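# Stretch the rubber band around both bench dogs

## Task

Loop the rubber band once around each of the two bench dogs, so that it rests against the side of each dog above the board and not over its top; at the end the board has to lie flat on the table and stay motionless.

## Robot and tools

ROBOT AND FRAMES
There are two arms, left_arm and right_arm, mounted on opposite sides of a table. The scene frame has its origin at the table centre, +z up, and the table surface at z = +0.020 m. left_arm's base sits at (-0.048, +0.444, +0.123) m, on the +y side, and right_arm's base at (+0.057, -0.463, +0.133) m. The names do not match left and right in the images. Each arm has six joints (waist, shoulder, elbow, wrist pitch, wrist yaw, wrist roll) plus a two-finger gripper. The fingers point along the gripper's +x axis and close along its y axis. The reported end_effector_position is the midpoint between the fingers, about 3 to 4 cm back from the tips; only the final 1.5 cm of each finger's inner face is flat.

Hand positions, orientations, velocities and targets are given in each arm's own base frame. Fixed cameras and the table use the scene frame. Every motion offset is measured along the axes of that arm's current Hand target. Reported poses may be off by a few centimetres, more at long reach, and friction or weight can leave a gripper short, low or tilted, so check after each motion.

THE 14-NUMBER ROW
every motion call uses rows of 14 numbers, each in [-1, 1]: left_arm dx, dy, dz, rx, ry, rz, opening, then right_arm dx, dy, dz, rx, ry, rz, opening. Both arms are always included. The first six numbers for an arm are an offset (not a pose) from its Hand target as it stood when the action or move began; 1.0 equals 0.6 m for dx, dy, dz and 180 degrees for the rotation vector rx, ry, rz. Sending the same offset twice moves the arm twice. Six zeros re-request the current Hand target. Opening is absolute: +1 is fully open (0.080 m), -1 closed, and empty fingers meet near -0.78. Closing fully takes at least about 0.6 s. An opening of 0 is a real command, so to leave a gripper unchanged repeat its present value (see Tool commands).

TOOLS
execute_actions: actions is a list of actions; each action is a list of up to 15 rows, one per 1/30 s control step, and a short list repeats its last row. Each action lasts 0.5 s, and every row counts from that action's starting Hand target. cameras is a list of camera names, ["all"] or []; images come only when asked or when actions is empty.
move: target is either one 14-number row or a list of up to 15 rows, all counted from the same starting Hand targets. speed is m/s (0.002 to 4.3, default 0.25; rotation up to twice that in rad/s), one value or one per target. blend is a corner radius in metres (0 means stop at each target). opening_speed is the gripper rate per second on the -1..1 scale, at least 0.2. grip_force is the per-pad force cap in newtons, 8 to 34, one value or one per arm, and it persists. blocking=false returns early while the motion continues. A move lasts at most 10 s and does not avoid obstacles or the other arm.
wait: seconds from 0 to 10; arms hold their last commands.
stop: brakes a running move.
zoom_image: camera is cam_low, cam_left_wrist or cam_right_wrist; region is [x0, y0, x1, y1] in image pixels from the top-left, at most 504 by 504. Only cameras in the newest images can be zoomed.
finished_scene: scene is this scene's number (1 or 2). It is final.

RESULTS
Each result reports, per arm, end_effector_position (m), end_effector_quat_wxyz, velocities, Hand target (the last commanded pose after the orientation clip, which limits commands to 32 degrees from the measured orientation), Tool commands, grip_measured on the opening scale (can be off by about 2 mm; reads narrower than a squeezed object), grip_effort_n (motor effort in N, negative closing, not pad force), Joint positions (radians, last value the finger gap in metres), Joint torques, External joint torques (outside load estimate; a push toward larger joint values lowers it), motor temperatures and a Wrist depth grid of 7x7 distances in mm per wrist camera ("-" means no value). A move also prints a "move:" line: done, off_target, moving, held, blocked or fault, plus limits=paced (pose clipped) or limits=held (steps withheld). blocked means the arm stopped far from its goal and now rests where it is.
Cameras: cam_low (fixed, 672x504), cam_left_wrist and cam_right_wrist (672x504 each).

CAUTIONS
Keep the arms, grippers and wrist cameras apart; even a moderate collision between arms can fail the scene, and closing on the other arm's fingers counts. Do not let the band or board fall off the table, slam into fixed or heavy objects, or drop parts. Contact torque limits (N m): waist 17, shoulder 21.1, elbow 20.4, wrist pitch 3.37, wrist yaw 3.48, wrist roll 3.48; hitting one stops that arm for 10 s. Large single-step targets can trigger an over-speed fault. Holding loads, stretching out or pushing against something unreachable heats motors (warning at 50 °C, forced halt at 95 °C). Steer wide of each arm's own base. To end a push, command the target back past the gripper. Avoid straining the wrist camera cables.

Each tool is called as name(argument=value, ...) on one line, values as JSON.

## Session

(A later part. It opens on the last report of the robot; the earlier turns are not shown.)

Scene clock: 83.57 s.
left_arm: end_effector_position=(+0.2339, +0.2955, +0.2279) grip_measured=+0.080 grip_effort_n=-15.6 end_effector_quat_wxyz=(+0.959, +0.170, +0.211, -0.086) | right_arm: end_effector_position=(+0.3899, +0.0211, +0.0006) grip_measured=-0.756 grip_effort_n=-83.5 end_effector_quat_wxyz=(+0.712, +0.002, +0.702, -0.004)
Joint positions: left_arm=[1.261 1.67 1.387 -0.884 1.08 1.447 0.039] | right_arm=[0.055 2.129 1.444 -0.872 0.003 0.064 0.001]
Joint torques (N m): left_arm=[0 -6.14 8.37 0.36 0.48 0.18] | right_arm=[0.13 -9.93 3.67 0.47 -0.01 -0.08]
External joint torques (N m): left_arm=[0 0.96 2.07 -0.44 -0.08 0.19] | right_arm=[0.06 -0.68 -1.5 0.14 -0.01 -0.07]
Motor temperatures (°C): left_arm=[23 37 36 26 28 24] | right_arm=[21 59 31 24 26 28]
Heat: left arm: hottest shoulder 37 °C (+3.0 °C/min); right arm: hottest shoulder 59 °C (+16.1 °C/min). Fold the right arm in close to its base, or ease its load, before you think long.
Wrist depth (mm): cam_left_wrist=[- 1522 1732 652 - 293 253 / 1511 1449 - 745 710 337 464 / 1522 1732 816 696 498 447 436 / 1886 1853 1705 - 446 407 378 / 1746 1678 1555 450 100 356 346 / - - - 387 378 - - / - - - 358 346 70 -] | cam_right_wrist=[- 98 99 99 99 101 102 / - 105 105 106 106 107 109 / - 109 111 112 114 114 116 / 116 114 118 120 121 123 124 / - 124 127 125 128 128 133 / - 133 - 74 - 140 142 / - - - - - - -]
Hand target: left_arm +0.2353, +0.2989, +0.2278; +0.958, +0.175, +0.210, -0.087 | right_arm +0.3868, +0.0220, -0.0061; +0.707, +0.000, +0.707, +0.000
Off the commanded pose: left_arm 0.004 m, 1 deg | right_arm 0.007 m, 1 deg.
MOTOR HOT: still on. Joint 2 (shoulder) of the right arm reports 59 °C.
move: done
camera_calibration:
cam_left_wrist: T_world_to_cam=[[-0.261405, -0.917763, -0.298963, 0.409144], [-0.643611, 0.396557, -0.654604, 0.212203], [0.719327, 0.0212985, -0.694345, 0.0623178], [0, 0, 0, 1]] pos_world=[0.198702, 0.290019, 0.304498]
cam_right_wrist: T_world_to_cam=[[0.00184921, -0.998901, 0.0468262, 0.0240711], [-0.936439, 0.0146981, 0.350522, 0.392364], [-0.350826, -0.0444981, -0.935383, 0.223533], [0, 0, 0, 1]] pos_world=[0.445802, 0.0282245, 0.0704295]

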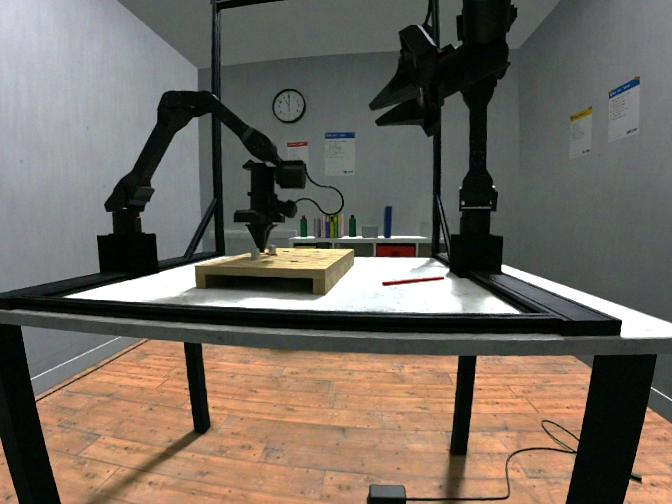

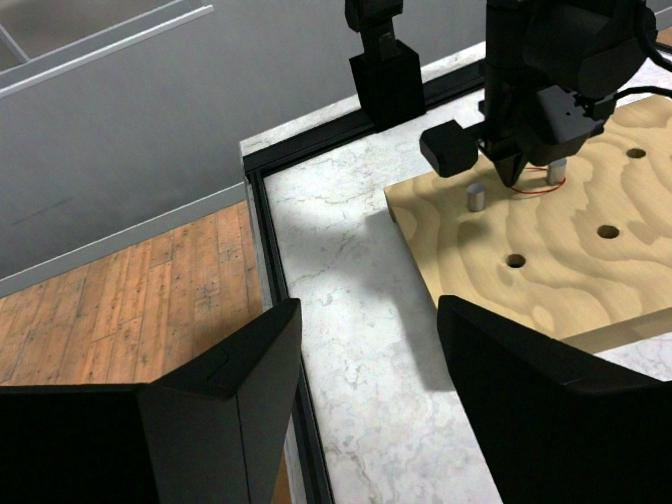

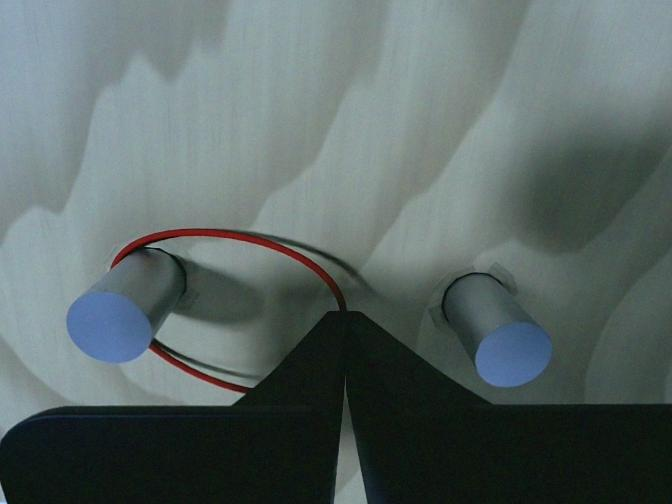

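move(target=[[0,0,0,0,0,0,0.076,-0.047,-0.005,-0.003,0,0,0,-1],[0,0,0,0,0,0,0.076,-0.047,-0.14,-0.018,0,0,0,-1]], speed=0.08, blend=[0.005,0], cameras=["all"])

zoom_image(camera="cam_low", region=[220, 200, 330, 285])

zoom_image(camera="cam_left_wrist", region=[440, 80, 672, 254])

Scene clock: 92.60 s.
left_arm: end_effector_position=(+0.2339, +0.2955, +0.2279) grip_measured=+0.080 grip_effort_n=-15.6 end_effector_quat_wxyz=(+0.959, +0.170, +0.211, -0.086) | right_arm: end_effector_position=(+0.3766, -0.0522, +0.0175) grip_measured=-0.756 grip_effort_n=-83.5 end_effector_quat_wxyz=(+0.703, +0.005, +0.711, +0.012)
Joint positions: left_arm=[1.261 1.67 1.387 -0.884 1.08 1.447 0.039] | right_arm=[-0.146 2.089 1.453 -0.95 -0.021 -0.156 0.001]
Joint torques (N m): left_arm=[-0.13 -6.15 8.41 0.4 0.46 0.15] | right_arm=[-1.84 -12.64 4.55 0.06 0.59 -0.09]
External joint torques (N m): left_arm=[-0.1 0.82 2.18 -0.39 -0.09 0.16] | right_arm=[-1.83 -3.56 -0.73 -0.25 0.62 -0.09]
Motor temperatures (°C): left_arm=[23 37 37 26 28 24] | right_arm=[21 58 31 24 26 28]
Heat: left arm: hottest shoulder 37 °C (+2.0 °C/min); right arm: hottest shoulder 58 °C (+14.1 °C/min). Fold the right arm in close to its base, or ease its load, before you think long.
Wrist depth (mm): cam_left_wrist=[- - - 656 263 701 715 / 1776 - 1567 687 325 320 488 / - 2010 1920 382 473 475 425 / 2243 1853 1761 534 446 407 374 / 1746 1678 - - 100 356 346 / - - - - - - - / - - - 359 344 71 -] | cam_right_wrist=[113 113 113 115 115 114 157 / 120 120 121 121 121 121 169 / 130 129 129 129 129 129 180 / 138 138 109 138 138 143 193 / 149 149 149 145 149 206 210 / 159 159 - 74 75 222 223 / - - - - - - -]
Hand target: left_arm +0.2353, +0.2989, +0.2278; +0.958, +0.175, +0.210, -0.087 | right_arm +0.3760, -0.0619, +0.0221; +0.707, +0.000, +0.707, +0.000
Off the commanded pose: left_arm 0.004 m, 1 deg | right_arm 0.011 m, 2 deg.
MOTOR HOT: still on. Joint 2 (shoulder) of the right arm reports 58 °C.
move: off_target (right_arm)
camera_calibration:
cam_left_wrist: T_world_to_cam=[[-0.261405, -0.917763, -0.298963, 0.409144], [-0.643611, 0.396557, -0.654604, 0.212203], [0.719327, 0.0212985, -0.694345, 0.0623178], [0, 0, 0, 1]] pos_world=[0.198702, 0.290019, 0.304498]
cam_right_wrist: T_world_to_cam=[[0.0206504, -0.999569, 0.0208633, -0.0564999], [-0.927267, -0.0113457, 0.374228, 0.369789], [-0.37383, -0.0270738, -0.927102, 0.240868], [0, 0, 0, 1]] pos_world=[0.434103, -0.0457588, 0.0861023]

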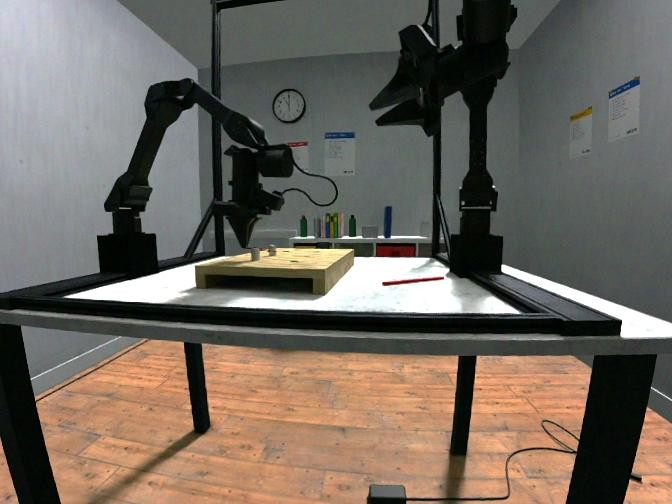

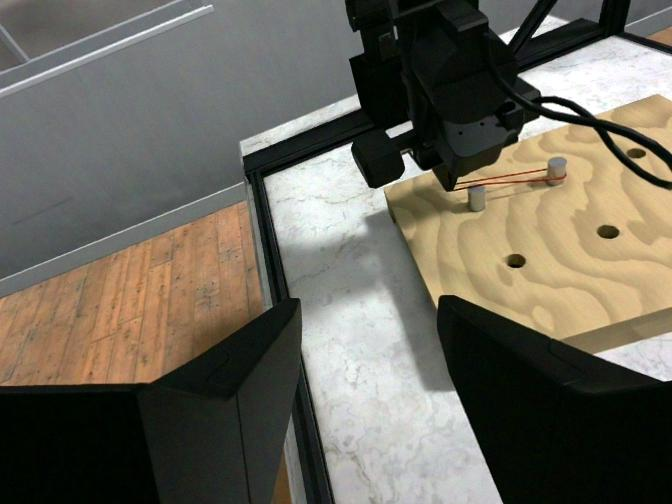

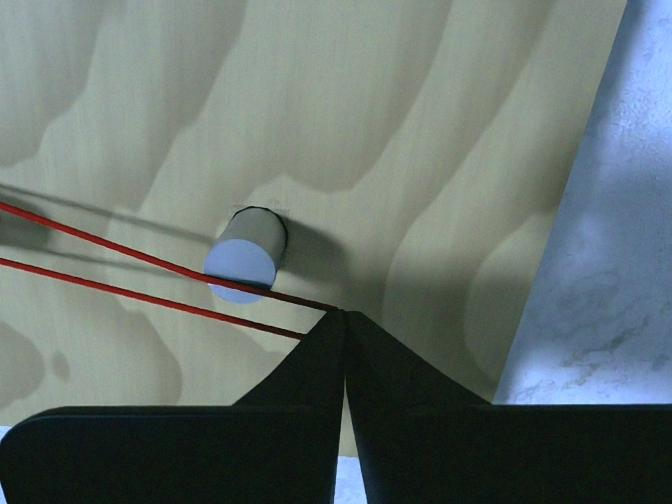

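Scaled by 4.582 from the camera's 672x504 image, which has a finer 960x720 frame.

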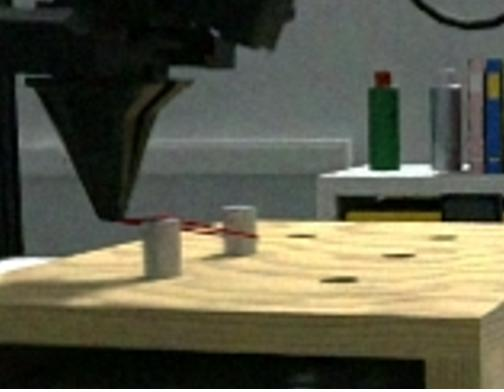

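Scaled by 2.172 from the camera's 672x504 image, which has a finer 960x720 frame.

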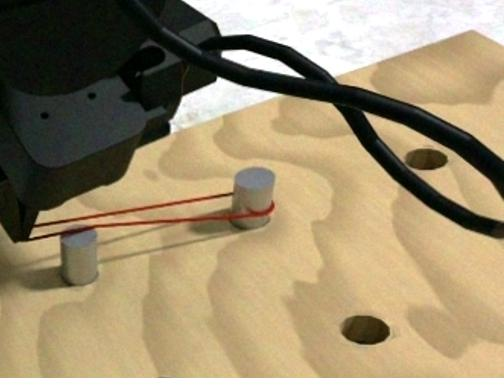

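move(target=[0,0,0,0,0,0,0.076,0.042,-0.012,-0.009,0,0,0,-1], speed=0.06, cameras=["all"])

zoom_image(camera="cam_low", region=[220, 200, 330, 285])

zoom_image(camera="cam_left_wrist", region=[440, 80, 672, 254])

Scene clock: 96.90 s.
left_arm: end_effector_position=(+0.2339, +0.2955, +0.2279) grip_measured=+0.080 grip_effort_n=-15.6 end_effector_quat_wxyz=(+0.959, +0.170, +0.211, -0.086) | right_arm: end_effector_position=(+0.3765, -0.0567, +0.0041) grip_measured=-0.756 grip_effort_n=-83.5 end_effector_quat_wxyz=(+0.714, +0.003, +0.700, +0.015)
Joint positions: left_arm=[1.261 1.67 1.387 -0.884 1.08 1.447 0.039] | right_arm=[-0.16 2.089 1.394 -0.861 -0.028 -0.177 0.001]
Joint torques (N m): left_arm=[-0.09 -6.19 8.39 0.38 0.47 0.2] | right_arm=[-2.32 -9.75 3.23 0.49 0.79 -0.07]
External joint torques (N m): left_arm=[-0.05 0.86 2.12 -0.41 -0.09 0.21] | right_arm=[-2.32 -0.8 -1.95 0.14 0.82 -0.07]
Motor temperatures (°C): left_arm=[23 37 37 26 28 24] | right_arm=[22 57 30 24 26 28]
Heat: left arm: hottest shoulder 37 °C (+2.0 °C/min); right arm: hottest shoulder 57 °C (+12.0 °C/min). Fold the right arm in close to its base, or ease its load, before you think long.
Wrist depth (mm): cam_left_wrist=[- 1440 1555 683 277 699 710 / 1490 1652 1652 717 279 338 493 / 1533 - 1821 - 422 469 424 / 1937 1902 1691 562 445 407 376 / 1732 1626 - - 392 357 346 / - - - - - - - / - - - - - 70 -] | cam_right_wrist=[- 104 104 104 104 104 107 / 110 110 110 110 111 110 158 / 117 117 117 117 117 117 168 / 125 123 122 125 127 125 179 / 133 135 134 129 134 138 192 / 141 141 - 74 75 200 203 / - - - - - - -]
Hand target: left_arm +0.2353, +0.2989, +0.2278; +0.958, +0.175, +0.210, -0.087 | right_arm +0.3706, -0.0691, -0.0031; +0.707, +0.000, +0.707, +0.000
Off the commanded pose: left_arm 0.004 m, 1 deg | right_arm 0.016 m, 2 deg.
MOTOR HOT: still on. Joint 2 (shoulder) of the right arm reports 57 °C.
move: off_target (right_arm)
camera_calibration:
cam_left_wrist: T_world_to_cam=[[-0.261405, -0.917763, -0.298963, 0.409144], [-0.643611, 0.396557, -0.654604, 0.212203], [0.719327, 0.0212985, -0.694345, 0.0623178], [0, 0, 0, 1]] pos_world=[0.198702, 0.290019, 0.304498]
cam_right_wrist: T_world_to_cam=[[0.0273401, -0.999422, 0.0201948, -0.063232], [-0.938442, -0.0187021, 0.344931, 0.378488], [-0.344354, -0.0283821, -0.938411, 0.217087], [0, 0, 0, 1]] pos_world=[0.431673, -0.0499556, 0.0744414]

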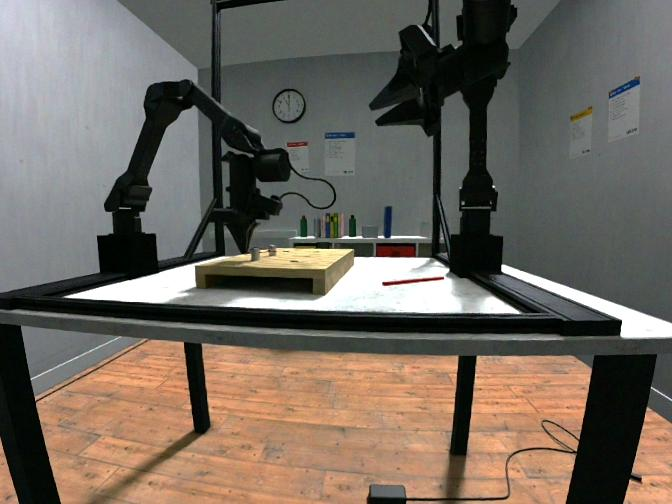

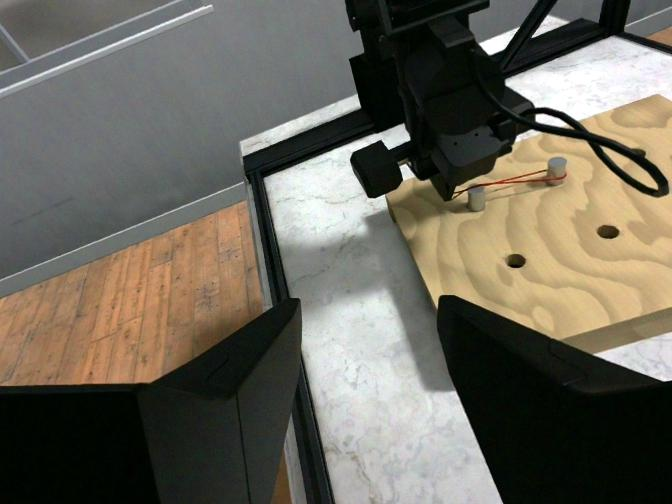

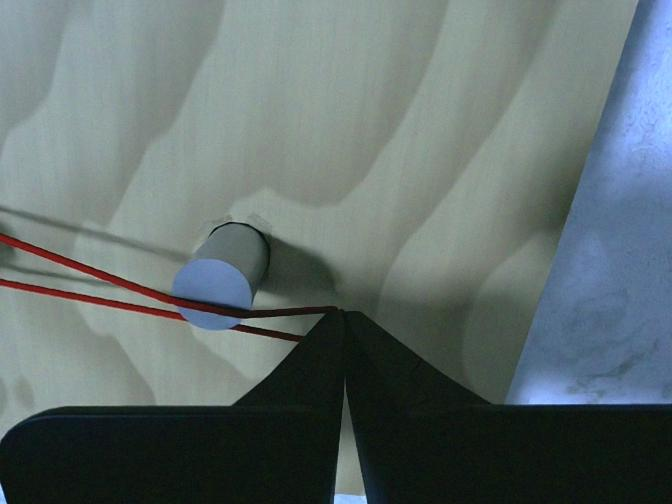

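Scaled by 4.582 from the camera's 672x504 image, which has a finer 960x720 frame.

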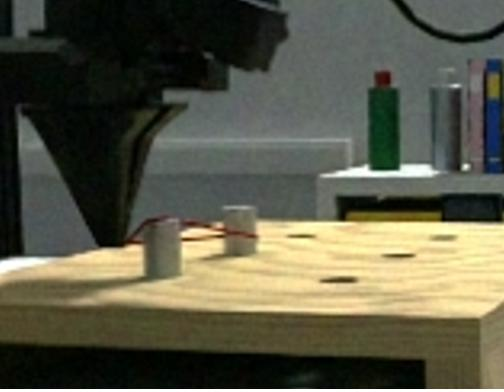

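Scaled by 2.172 from the camera's 672x504 image, which has a finer 960x720 frame.

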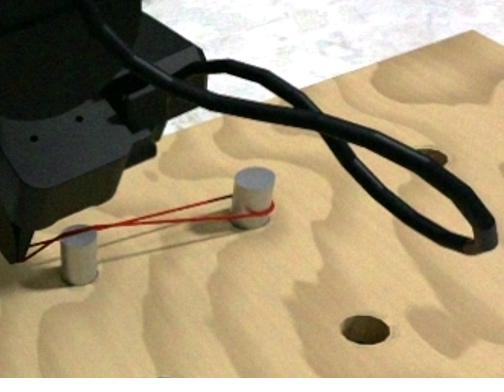

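move(target=[[0,0,0,0,0,0,0.076,0.0,-0.01,-0.022,0,0,0,-1]], speed=0.06, cameras=["all"])

zoom_image(camera="cam_low", region=[235, 230, 290, 275])

zoom_image(camera="cam_right_wrist", region=[80, 200, 380, 425])

zoom_image(camera="cam_left_wrist", region=[440, 140, 580, 245])

Scene clock: 100.57 s.
left_arm: end_effector_position=(+0.2339, +0.2955, +0.2279) grip_measured=+0.080 grip_effort_n=-15.6 end_effector_quat_wxyz=(+0.959, +0.170, +0.211, -0.086) | right_arm: end_effector_position=(+0.3611, -0.0641, -0.0053) grip_measured=-0.756 grip_effort_n=-83.5 end_effector_quat_wxyz=(+0.706, +0.006, +0.708, +0.015)
Joint positions: left_arm=[1.261 1.67 1.387 -0.884 1.08 1.447 0.039] | right_arm=[-0.188 2.075 1.331 -0.835 -0.029 -0.2 0.001]
Joint torques (N m): left_arm=[-0.09 -6.33 8.28 0.4 0.43 0.16] | right_arm=[-1.91 -12.36 3.46 0.25 0.85 -0.09]
External joint torques (N m): left_arm=[-0.1 0.71 2.01 -0.39 -0.12 0.17] | right_arm=[-1.96 -3.54 -1.64 -0.08 0.89 -0.09]
Motor temperatures (°C): left_arm=[23 37 37 26 28 24] | right_arm=[22 57 30 24 26 28]
Heat: left arm: hottest shoulder 37 °C (+2.0 °C/min); right arm: hottest shoulder 57 °C (+11.1 °C/min). Fold the right arm in close to its base, or ease its load, before you think long.
Wrist depth (mm): cam_left_wrist=[- - - 636 291 - - / - - - - 285 - 491 / - - 2449 616 418 456 425 / 2029 2010 1705 559 440 407 376 / 1806 1665 1500 453 105 358 346 / - - - 401 377 - - / - - - 365 346 71 -] | cam_right_wrist=[- 95 95 95 95 95 137 / - 101 101 101 100 100 148 / 108 105 106 107 107 107 158 / - - 113 117 115 116 169 / 126 124 122 120 123 179 182 / 132 132 - 74 75 193 193 / - - - - - - -]
Hand target: left_arm +0.2353, +0.2989, +0.2278; +0.958, +0.175, +0.210, -0.087 | right_arm +0.3575, -0.0751, -0.0032; +0.707, +0.000, +0.707, +0.000
Off the commanded pose: left_arm 0.004 m, 1 deg | right_arm 0.012 m, 2 deg.
MOTOR HOT: still on. Joint 2 (shoulder) of the right arm reports 57 °C.
move: off_target (right_arm)
camera_calibration:
cam_left_wrist: T_world_to_cam=[[-0.261405, -0.917763, -0.298963, 0.409144], [-0.643611, 0.396557, -0.654604, 0.212203], [0.719327, 0.0212985, -0.694345, 0.0623178], [0, 0, 0, 1]] pos_world=[0.198702, 0.290019, 0.304498]
cam_right_wrist: T_world_to_cam=[[0.0232963, -0.999627, 0.0142551, -0.0687059], [-0.930617, -0.0164741, 0.365623, 0.364583], [-0.365252, -0.0217837, -0.930654, 0.210751], [0, 0, 0, 1]] pos_world=[0.417865, -0.0580832, 0.063815]

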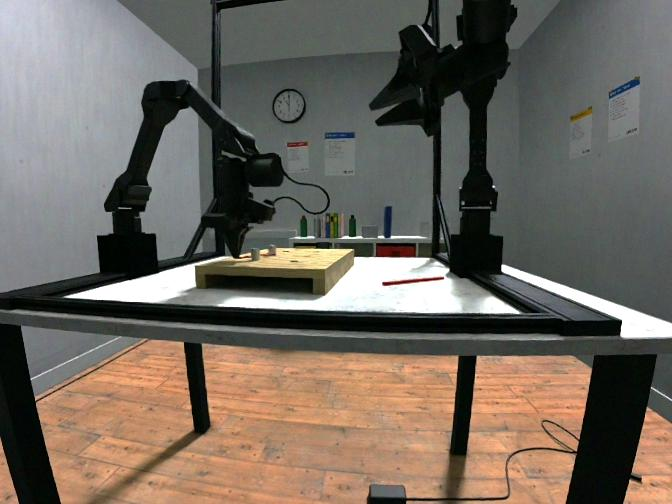

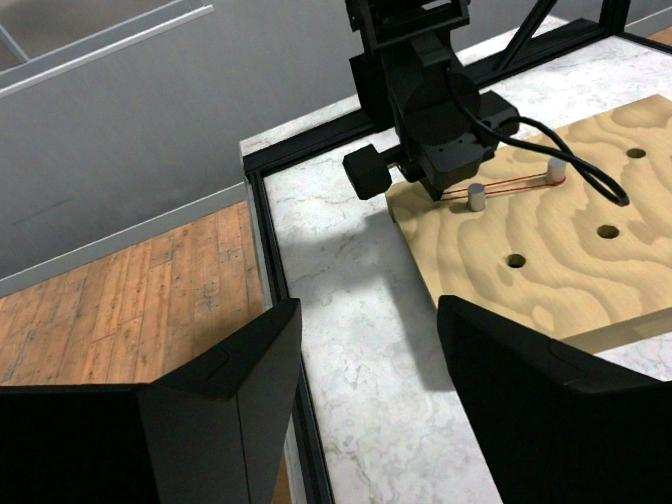

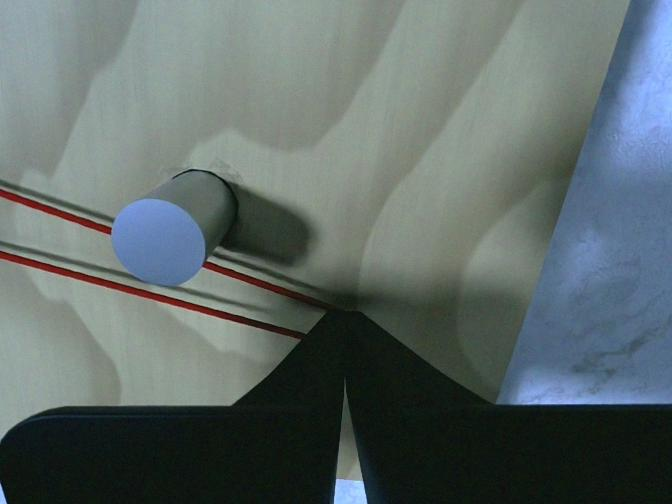

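Scaled by 9.164 from the camera's 672x504 image, which has a finer 960x720 frame.

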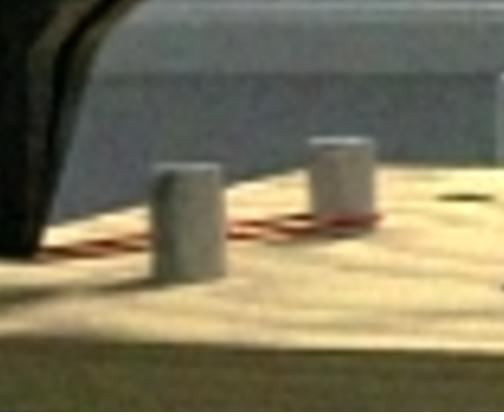

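Scaled by 1.680 from the camera's 672x504 image, which has a finer 960x720 frame.

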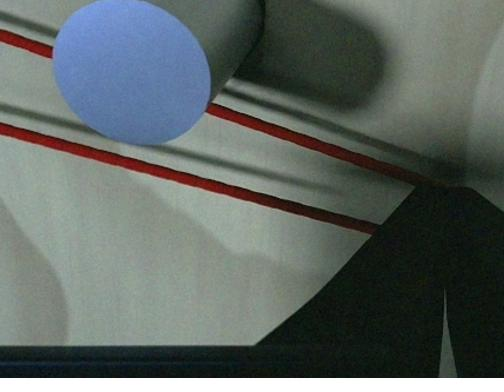

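Scaled by 3.600 from the camera's 672x504 image, which has a finer 960x720 frame.

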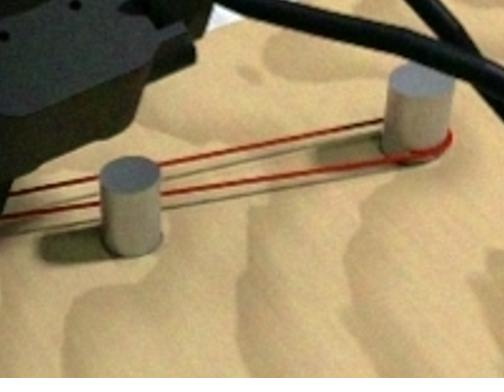

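move(target=[[0,0,0,0,0,0,0.076,-0.047,0.012,0,0,0,0,-1],[0,0,0,0,0,0,0.076,-0.047,0.012,0.031,0,0,0,-1],[0,0,0,0,0,0,0.076,0.0,0.008,0.033,0,0,0,-1]], speed=0.08, blend=[0.003,0.002,0], cameras=["all"])

zoom_image(camera="cam_low", region=[235, 230, 290, 275])

zoom_image(camera="cam_left_wrist", region=[440, 140, 580, 245])

Scene clock: 105.70 s.
left_arm: end_effector_position=(+0.2339, +0.2955, +0.2279) grip_measured=+0.080 grip_effort_n=-15.6 end_effector_quat_wxyz=(+0.959, +0.170, +0.211, -0.086) | right_arm: end_effector_position=(+0.3821, -0.0597, +0.0056) grip_measured=-0.756 grip_effort_n=-83.5 end_effector_quat_wxyz=(+0.715, +0.002, +0.699, +0.016)
Joint positions: left_arm=[1.261 1.67 1.387 -0.884 1.08 1.447 0.039] | right_arm=[-0.166 2.106 1.428 -0.876 -0.029 -0.186 0.001]
Joint torques (N m): left_arm=[-0.07 -6.26 8.34 0.36 0.45 0.17] | right_arm=[-1.82 -9.19 3.62 0.58 0.86 0.03]
External joint torques (N m): left_arm=[-0.09 0.87 2.03 -0.43 -0.11 0.19] | right_arm=[-1.81 0.03 -1.67 0.21 0.88 0.04]
Motor temperatures (°C): left_arm=[23 37 37 26 28 24] | right_arm=[22 59 30 24 27 28]
Heat: left arm: hottest shoulder 37 °C (+1.0 °C/min); right arm: hottest shoulder 59 °C (+12.1 °C/min). Fold the right arm in close to its base, or ease its load, before you think long.
Wrist depth (mm): cam_left_wrist=[- - 1533 668 275 685 2537 / - - - 745 274 275 496 / - 1602 735 405 392 468 417 / 1973 1920 1691 561 438 409 375 / 1746 1678 1590 - 100 358 343 / - - - 408 - - - / - - - - - 70 -] | cam_right_wrist=[105 105 105 105 105 105 147 / 111 111 111 111 111 111 159 / 118 118 118 118 118 118 169 / 126 126 123 126 128 128 180 / 131 135 131 131 135 188 193 / 143 143 - 74 75 201 205 / - - - - - - -]
Hand target: left_arm +0.2353, +0.2989, +0.2278; +0.958, +0.175, +0.210, -0.087 | right_arm +0.3773, -0.0704, -0.0031; +0.707, +0.000, +0.707, +0.000
Off the commanded pose: left_arm 0.004 m, 1 deg | right_arm 0.015 m, 2 deg.
MOTOR HOT: still on. Joint 2 (shoulder) of the right arm reports 59 °C.
move: off_target (right_arm)
camera_calibration:
cam_left_wrist: T_world_to_cam=[[-0.261405, -0.917763, -0.298963, 0.409144], [-0.643611, 0.396557, -0.654604, 0.212203], [0.719327, 0.0212985, -0.694345, 0.0623178], [0, 0, 0, 1]] pos_world=[0.198702, 0.290019, 0.304498]
cam_right_wrist: T_world_to_cam=[[0.0304501, -0.999351, 0.0192458, -0.0676969], [-0.939033, -0.0220043, 0.343121, 0.383255], [-0.342475, -0.0285205, -0.939094, 0.21962], [0, 0, 0, 1]] pos_world=[0.437165, -0.052956, 0.0760438]

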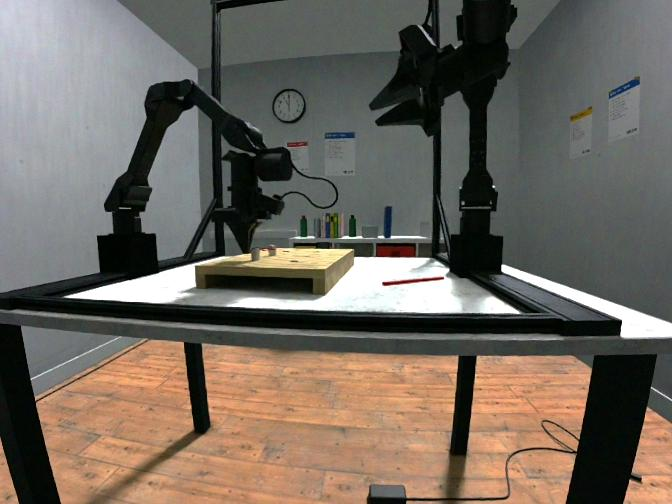

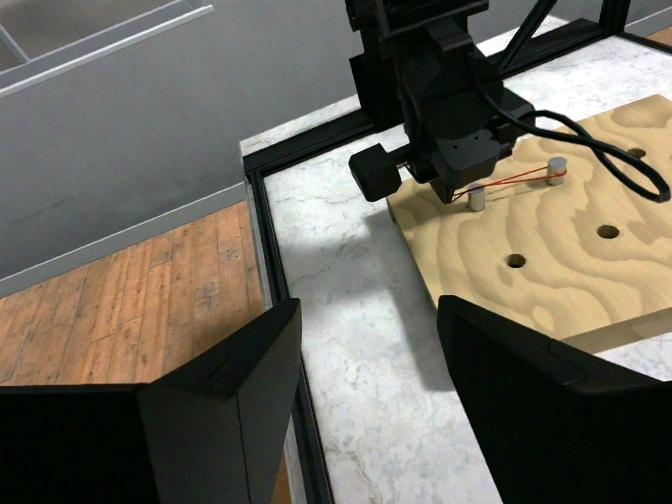

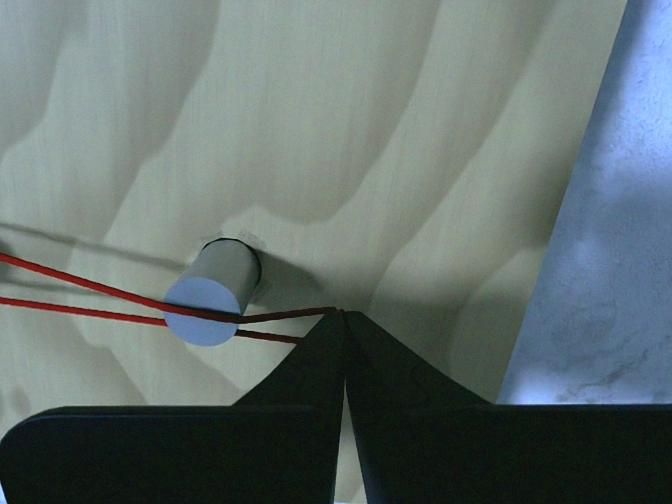

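Scaled by 9.164 from the camera's 672x504 image, which has a finer 960x720 frame.

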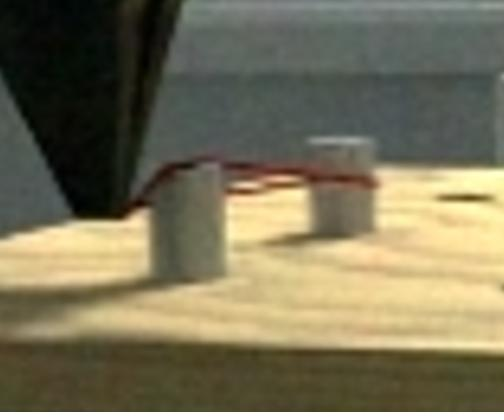

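Scaled by 3.600 from the camera's 672x504 image, which has a finer 960x720 frame.

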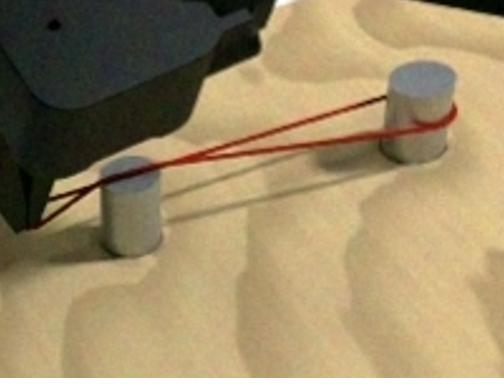

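move(target=[[0,0,0,0,0,0,0.076,0.012,-0.004,0.05,0,0,0,-1]], speed=0.08, cameras=["all"])

zoom_image(camera="cam_low", region=[235, 230, 290, 275])

zoom_image(camera="cam_left_wrist", region=[440, 140, 580, 245])

Scene clock: 109.40 s.
left_arm: end_effector_position=(+0.2339, +0.2955, +0.2279) grip_measured=+0.080 grip_effort_n=-15.1 end_effector_quat_wxyz=(+0.959, +0.170, +0.211, -0.086) | right_arm: end_effector_position=(+0.4026, -0.0614, -0.0093) grip_measured=-0.756 grip_effort_n=-83.5 end_effector_quat_wxyz=(+0.704, +0.003, +0.709, +0.018)
Joint positions: left_arm=[1.261 1.67 1.387 -0.884 1.08 1.447 0.039] | right_arm=[-0.162 2.224 1.557 -0.916 -0.029 -0.183 0.001]
Joint torques (N m): left_arm=[-0.06 -6.19 8.46 0.38 0.46 0.2] | right_arm=[-1.54 -10.3 7.13 0.27 0.88 0.14]
External joint torques (N m): left_arm=[-0.1 0.84 2.21 -0.41 -0.09 0.21] | right_arm=[-1.53 -0.49 1.94 -0.03 0.91 0.14]
Motor temperatures (°C): left_arm=[23 37 37 26 28 24] | right_arm=[22 58 30 24 27 28]
Heat: left arm: hottest shoulder 37 °C (+1.0 °C/min); right arm: hottest shoulder 58 °C (+9.1 °C/min). Fold the right arm in close to its base, or ease its load, before you think long.
Wrist depth (mm): cam_left_wrist=[- 1500 - - 270 727 699 / 1430 - 1718 1776 262 259 493 / - 1732 1761 - 352 326 429 / 1973 1955 1718 - 440 406 367 / 1761 1652 1533 451 99 356 345 / - - - - - - - / - - - 360 - 70 -] | cam_right_wrist=[- 88 88 88 88 88 88 / - 94 94 94 94 94 94 / - 99 100 99 100 100 148 / 108 107 107 109 107 107 162 / - 116 114 112 116 115 174 / - 115 - 74 75 125 186 / - - - - - - -]
Hand target: left_arm +0.2353, +0.2989, +0.2278; +0.958, +0.175, +0.210, -0.087 | right_arm +0.4073, -0.0728, -0.0103; +0.707, +0.000, +0.707, +0.000
Off the commanded pose: left_arm 0.004 m, 1 deg | right_arm 0.012 m, 2 deg.
MOTOR HOT: still on. Joint 2 (shoulder) of the right arm reports 58 °C.
move: off_target (right_arm)
camera_calibration:
cam_left_wrist: T_world_to_cam=[[-0.261405, -0.917763, -0.298963, 0.409144], [-0.643611, 0.396557, -0.654604, 0.212203], [0.719327, 0.0212985, -0.694345, 0.0623178], [0, 0, 0, 1]] pos_world=[0.198702, 0.290019, 0.304498]
cam_right_wrist: T_world_to_cam=[[0.0320557, -0.999394, 0.013538, -0.0703824], [-0.928686, -0.0247751, 0.370039, 0.403522], [-0.36948, -0.0244344, -0.928917, 0.223782], [0, 0, 0, 1]] pos_world=[0.459684, -0.0548745, 0.059509]

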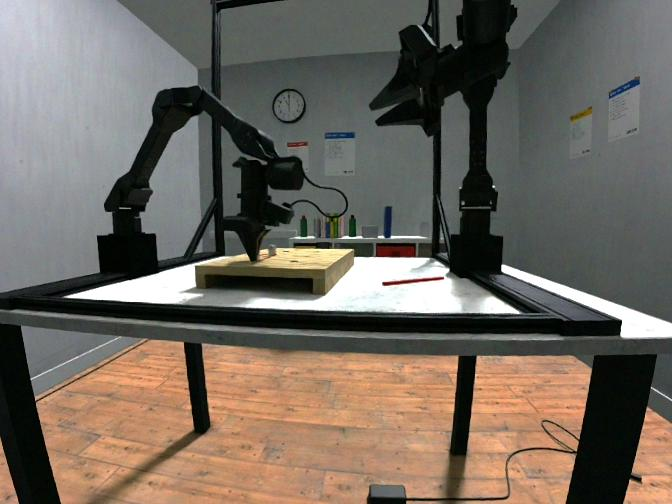

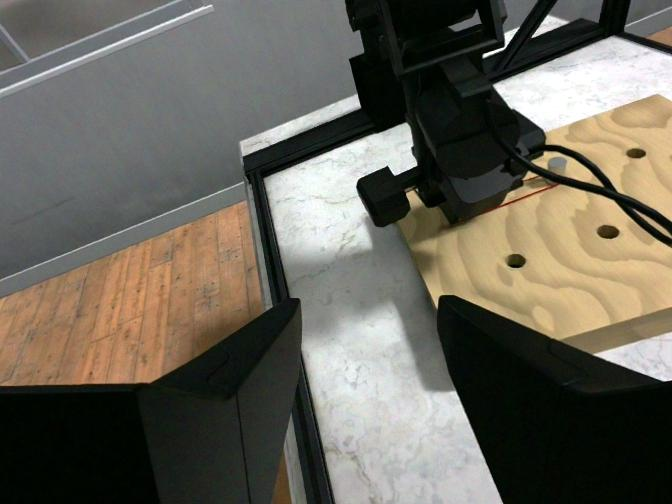

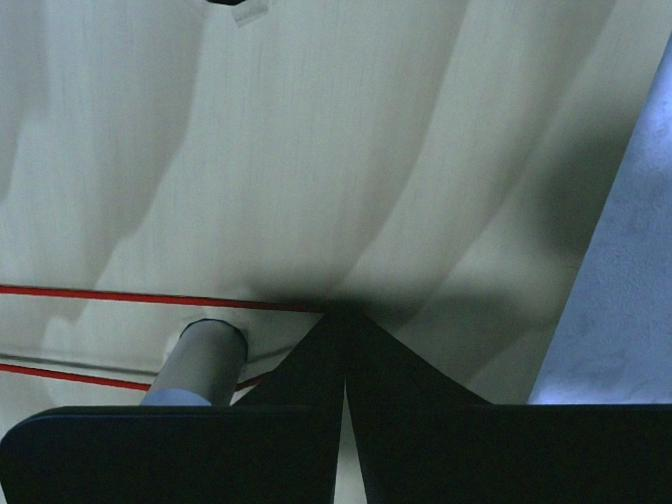

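Scaled by 9.164 from the camera's 672x504 image, which has a finer 960x720 frame.

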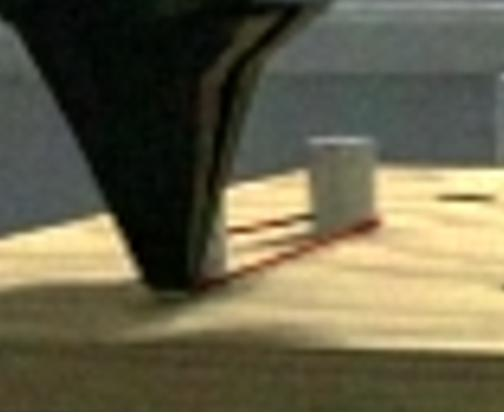

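Scaled by 3.600 from the camera's 672x504 image, which has a finer 960x720 frame.

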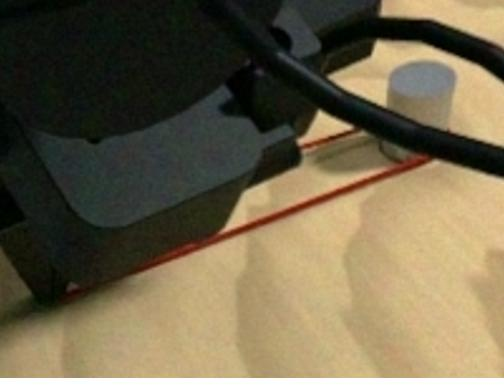

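move(target=[[0,0,0,0,0,0,0.076,-0.009,0.01,-0.034,0,0,0,-1]], speed=0.08, cameras=["all"])

zoom_image(camera="cam_low", region=[235, 230, 290, 275])

zoom_image(camera="cam_left_wrist", region=[440, 140, 580, 245])

Scene clock: 114.43 s.
left_arm: end_effector_position=(+0.2339, +0.2955, +0.2279) grip_measured=+0.080 grip_effort_n=-15.6 end_effector_quat_wxyz=(+0.959, +0.170, +0.211, -0.086) | right_arm: end_effector_position=(+0.3886, -0.0579, -0.0081) grip_measured=-0.756 grip_effort_n=-83.5 end_effector_quat_wxyz=(+0.704, +0.005, +0.710, +0.017)
Joint positions: left_arm=[1.261 1.67 1.387 -0.884 1.08 1.447 0.039] | right_arm=[-0.159 2.172 1.475 -0.887 -0.029 -0.177 0.001]
Joint torques (N m): left_arm=[-0.06 -6.28 8.44 0.36 0.48 0.18] | right_arm=[-1.24 -13.31 3.64 0.43 0.86 0.14]
External joint torques (N m): left_arm=[-0.06 0.77 2.17 -0.43 -0.07 0.19] | right_arm=[-1.22 -3.86 -1.53 0.1 0.89 0.15]
Motor temperatures (°C): left_arm=[23 37 38 26 28 24] | right_arm=[22 57 30 24 27 28]
Heat: left arm: hottest elbow 38 °C (+4.0 °C/min); right arm: hottest shoulder 57 °C (+7.1 °C/min). Fold the right arm in close to its base, or ease its load, before you think long.
Wrist depth (mm): cam_left_wrist=[1402 - 1469 1480 281 703 - / 1469 - - 786 270 324 489 / - 1821 1691 660 384 443 430 / - 1920 1705 595 440 410 373 / 1761 1665 1522 443 100 358 342 / - - - 406 - - - / - - - 358 344 70 -] | cam_right_wrist=[- 91 89 90 89 90 90 / - 96 96 96 96 96 97 / - 103 103 101 102 103 151 / 111 109 109 111 110 110 164 / - 115 101 115 118 118 177 / - 125 - 74 75 128 189 / - - - - - - -]
Hand target: left_arm +0.2353, +0.2989, +0.2278; +0.958, +0.175, +0.210, -0.087 | right_arm +0.3869, -0.0668, -0.0048; +0.707, +0.000, +0.707, +0.000
Off the commanded pose: left_arm 0.004 m, 1 deg | right_arm 0.010 m, 2 deg.
MOTOR HOT: still on. Joint 2 (shoulder) of the right arm reports 57 °C.
move: off_target (right_arm)
camera_calibration:
cam_left_wrist: T_world_to_cam=[[-0.261405, -0.917763, -0.298963, 0.409144], [-0.643611, 0.396557, -0.654604, 0.212203], [0.719327, 0.0212985, -0.694345, 0.0623178], [0, 0, 0, 1]] pos_world=[0.198702, 0.290019, 0.304498]
cam_right_wrist: T_world_to_cam=[[0.0289628, -0.99949, 0.0134361, -0.0652766], [-0.928477, -0.0219212, 0.370742, 0.390173], [-0.370259, -0.0232128, -0.928639, 0.220198], [0, 0, 0, 1]] pos_world=[0.445687, -0.0515788, 0.060708]

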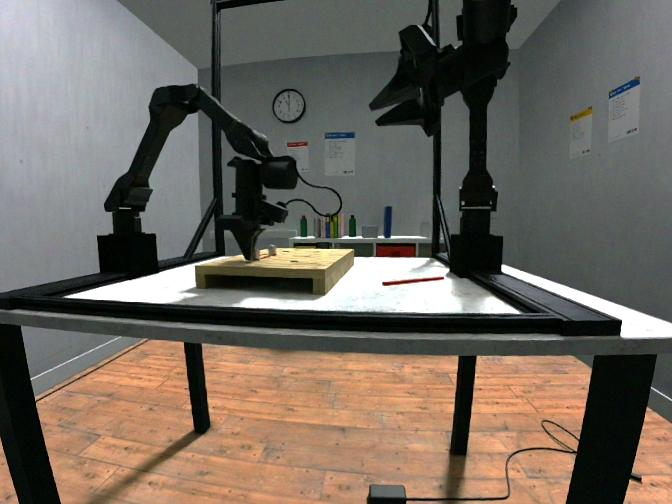

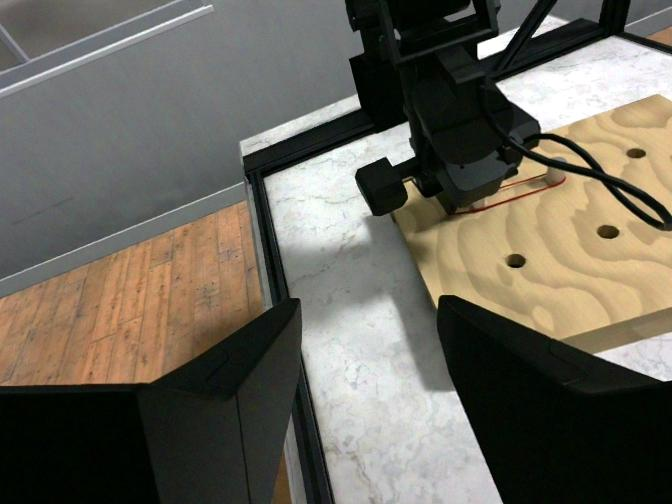

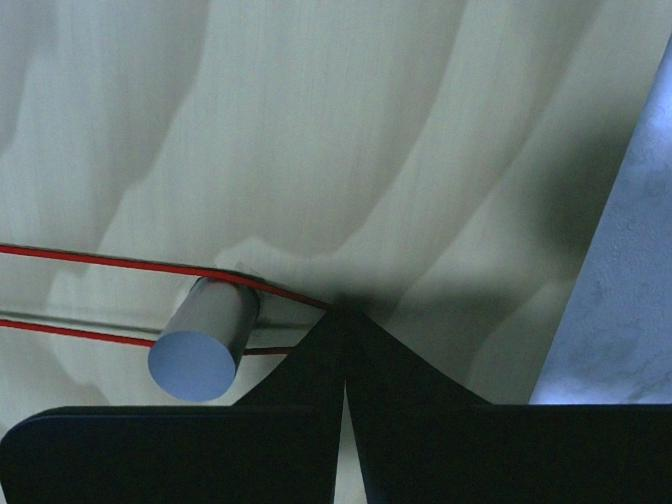

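Scaled by 9.164 from the camera's 672x504 image, which has a finer 960x720 frame.

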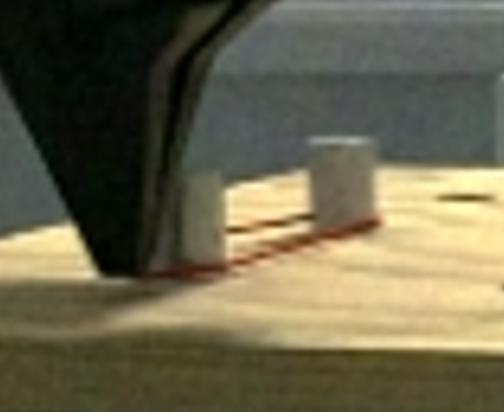

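Scaled by 3.600 from the camera's 672x504 image, which has a finer 960x720 frame.

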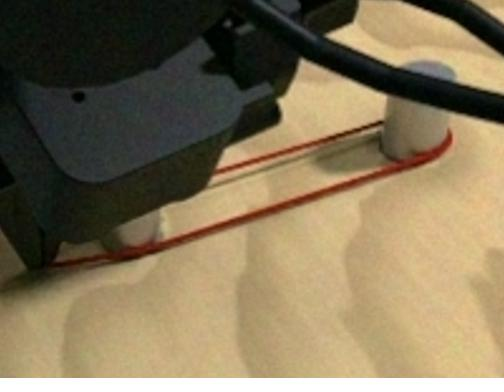

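move(target=[0,0,0,0,0,0,0.076,-0.002,0.003,-0.006,0,0,0,-0.55], speed=0.05, cameras=["all"])

zoom_image(camera="cam_low", region=[235, 230, 290, 275])

zoom_image(camera="cam_left_wrist", region=[440, 140, 580, 245])

Scene clock: 117.53 s.
left_arm: end_effector_position=(+0.2339, +0.2955, +0.2279) grip_measured=+0.080 grip_effort_n=-15.1 end_effector_quat_wxyz=(+0.959, +0.170, +0.211, -0.086) | right_arm: end_effector_position=(+0.3833, -0.0665, -0.0069) grip_measured=-0.553 grip_effort_n=15.6 end_effector_quat_wxyz=(+0.702, -0.002, +0.712, +0.001)
Joint positions: left_arm=[1.261 1.67 1.387 -0.884 1.08 1.447 0.039] | right_arm=[-0.171 2.156 1.455 -0.882 0.003 -0.174 0.01]
Joint torques (N m): left_arm=[-0.08 -6.27 8.31 0.35 0.43 0.19] | right_arm=[0.35 -13.18 3.5 0.35 0.01 0.16]
External joint torques (N m): left_arm=[-0.11 0.83 2.01 -0.45 -0.13 0.2] | right_arm=[0.36 -3.66 -1.79 0 0.02 0.16]
Motor temperatures (°C): left_arm=[23 37 38 26 28 24] | right_arm=[22 58 30 24 27 28]
Heat: left arm: hottest elbow 38 °C (+3.0 °C/min); right arm: hottest shoulder 58 °C (+7.1 °C/min). Fold the right arm in close to its base, or ease its load, before you think long.
Wrist depth (mm): cam_left_wrist=[1375 1522 2010 1590 282 706 720 / - - - 764 268 374 481 / - - 1821 396 384 449 433 / 2174 1902 1639 - 436 407 374 / 1806 1652 1522 451 105 356 345 / - - - 391 378 - - / - - - 355 - 71 -] | cam_right_wrist=[- 90 90 91 91 92 137 / - 96 97 97 98 98 149 / - 103 103 103 105 107 158 / 109 108 109 113 112 114 170 / - 87 118 118 119 180 184 / - 92 - 90 75 194 197 / - - - 140 - - -]
Hand target: left_arm +0.2353, +0.2989, +0.2278; +0.958, +0.175, +0.210, -0.087 | right_arm +0.3832, -0.0650, -0.0038; +0.707, +0.000, +0.707, +0.000
Off the commanded pose: left_arm 0.004 m, 1 deg | right_arm 0.004 m, 1 deg.
MOTOR HOT: still on. Joint 2 (shoulder) of the right arm reports 58 °C.
move: done
camera_calibration:
cam_left_wrist: T_world_to_cam=[[-0.261405, -0.917763, -0.298963, 0.409144], [-0.643611, 0.396557, -0.654604, 0.212203], [0.719327, 0.0212985, -0.694345, 0.0623178], [0, 0, 0, 1]] pos_world=[0.198702, 0.290019, 0.304498]
cam_right_wrist: T_world_to_cam=[[0.0150688, -0.998867, 0.0451369, -0.0681151], [-0.926611, 0.00301247, 0.37601, 0.385645], [-0.37572, -0.0474904, -0.925516, 0.219691], [0, 0, 0, 1]] pos_world=[0.440912, -0.0587665, 0.0613954]

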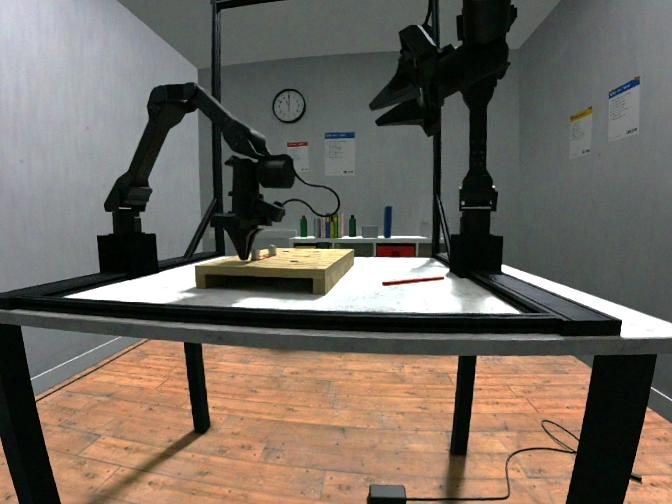

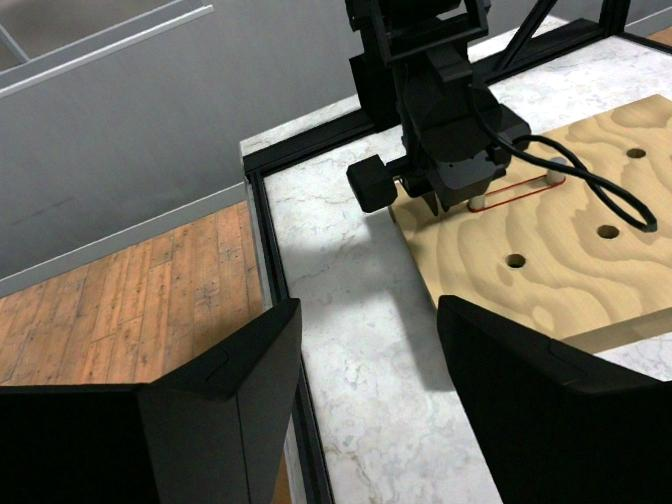

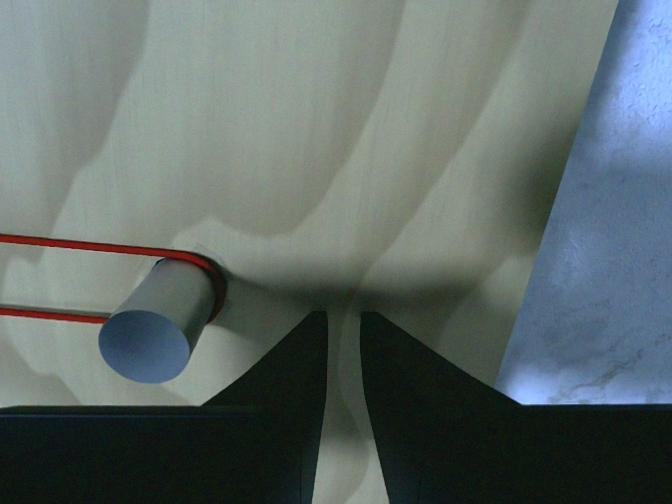

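Scaled by 9.164 from the camera's 672x504 image, which has a finer 960x720 frame.

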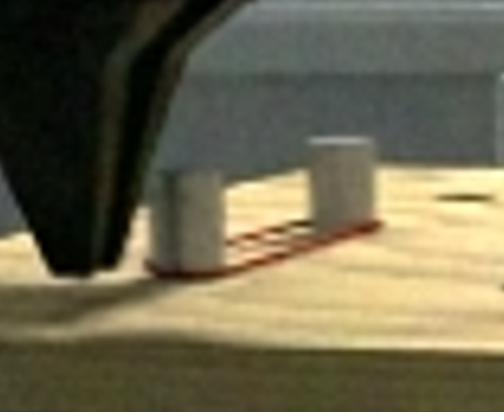

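Scaled by 3.600 from the camera's 672x504 image, which has a finer 960x720 frame.

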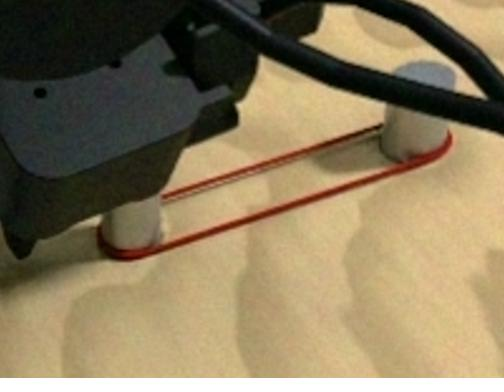

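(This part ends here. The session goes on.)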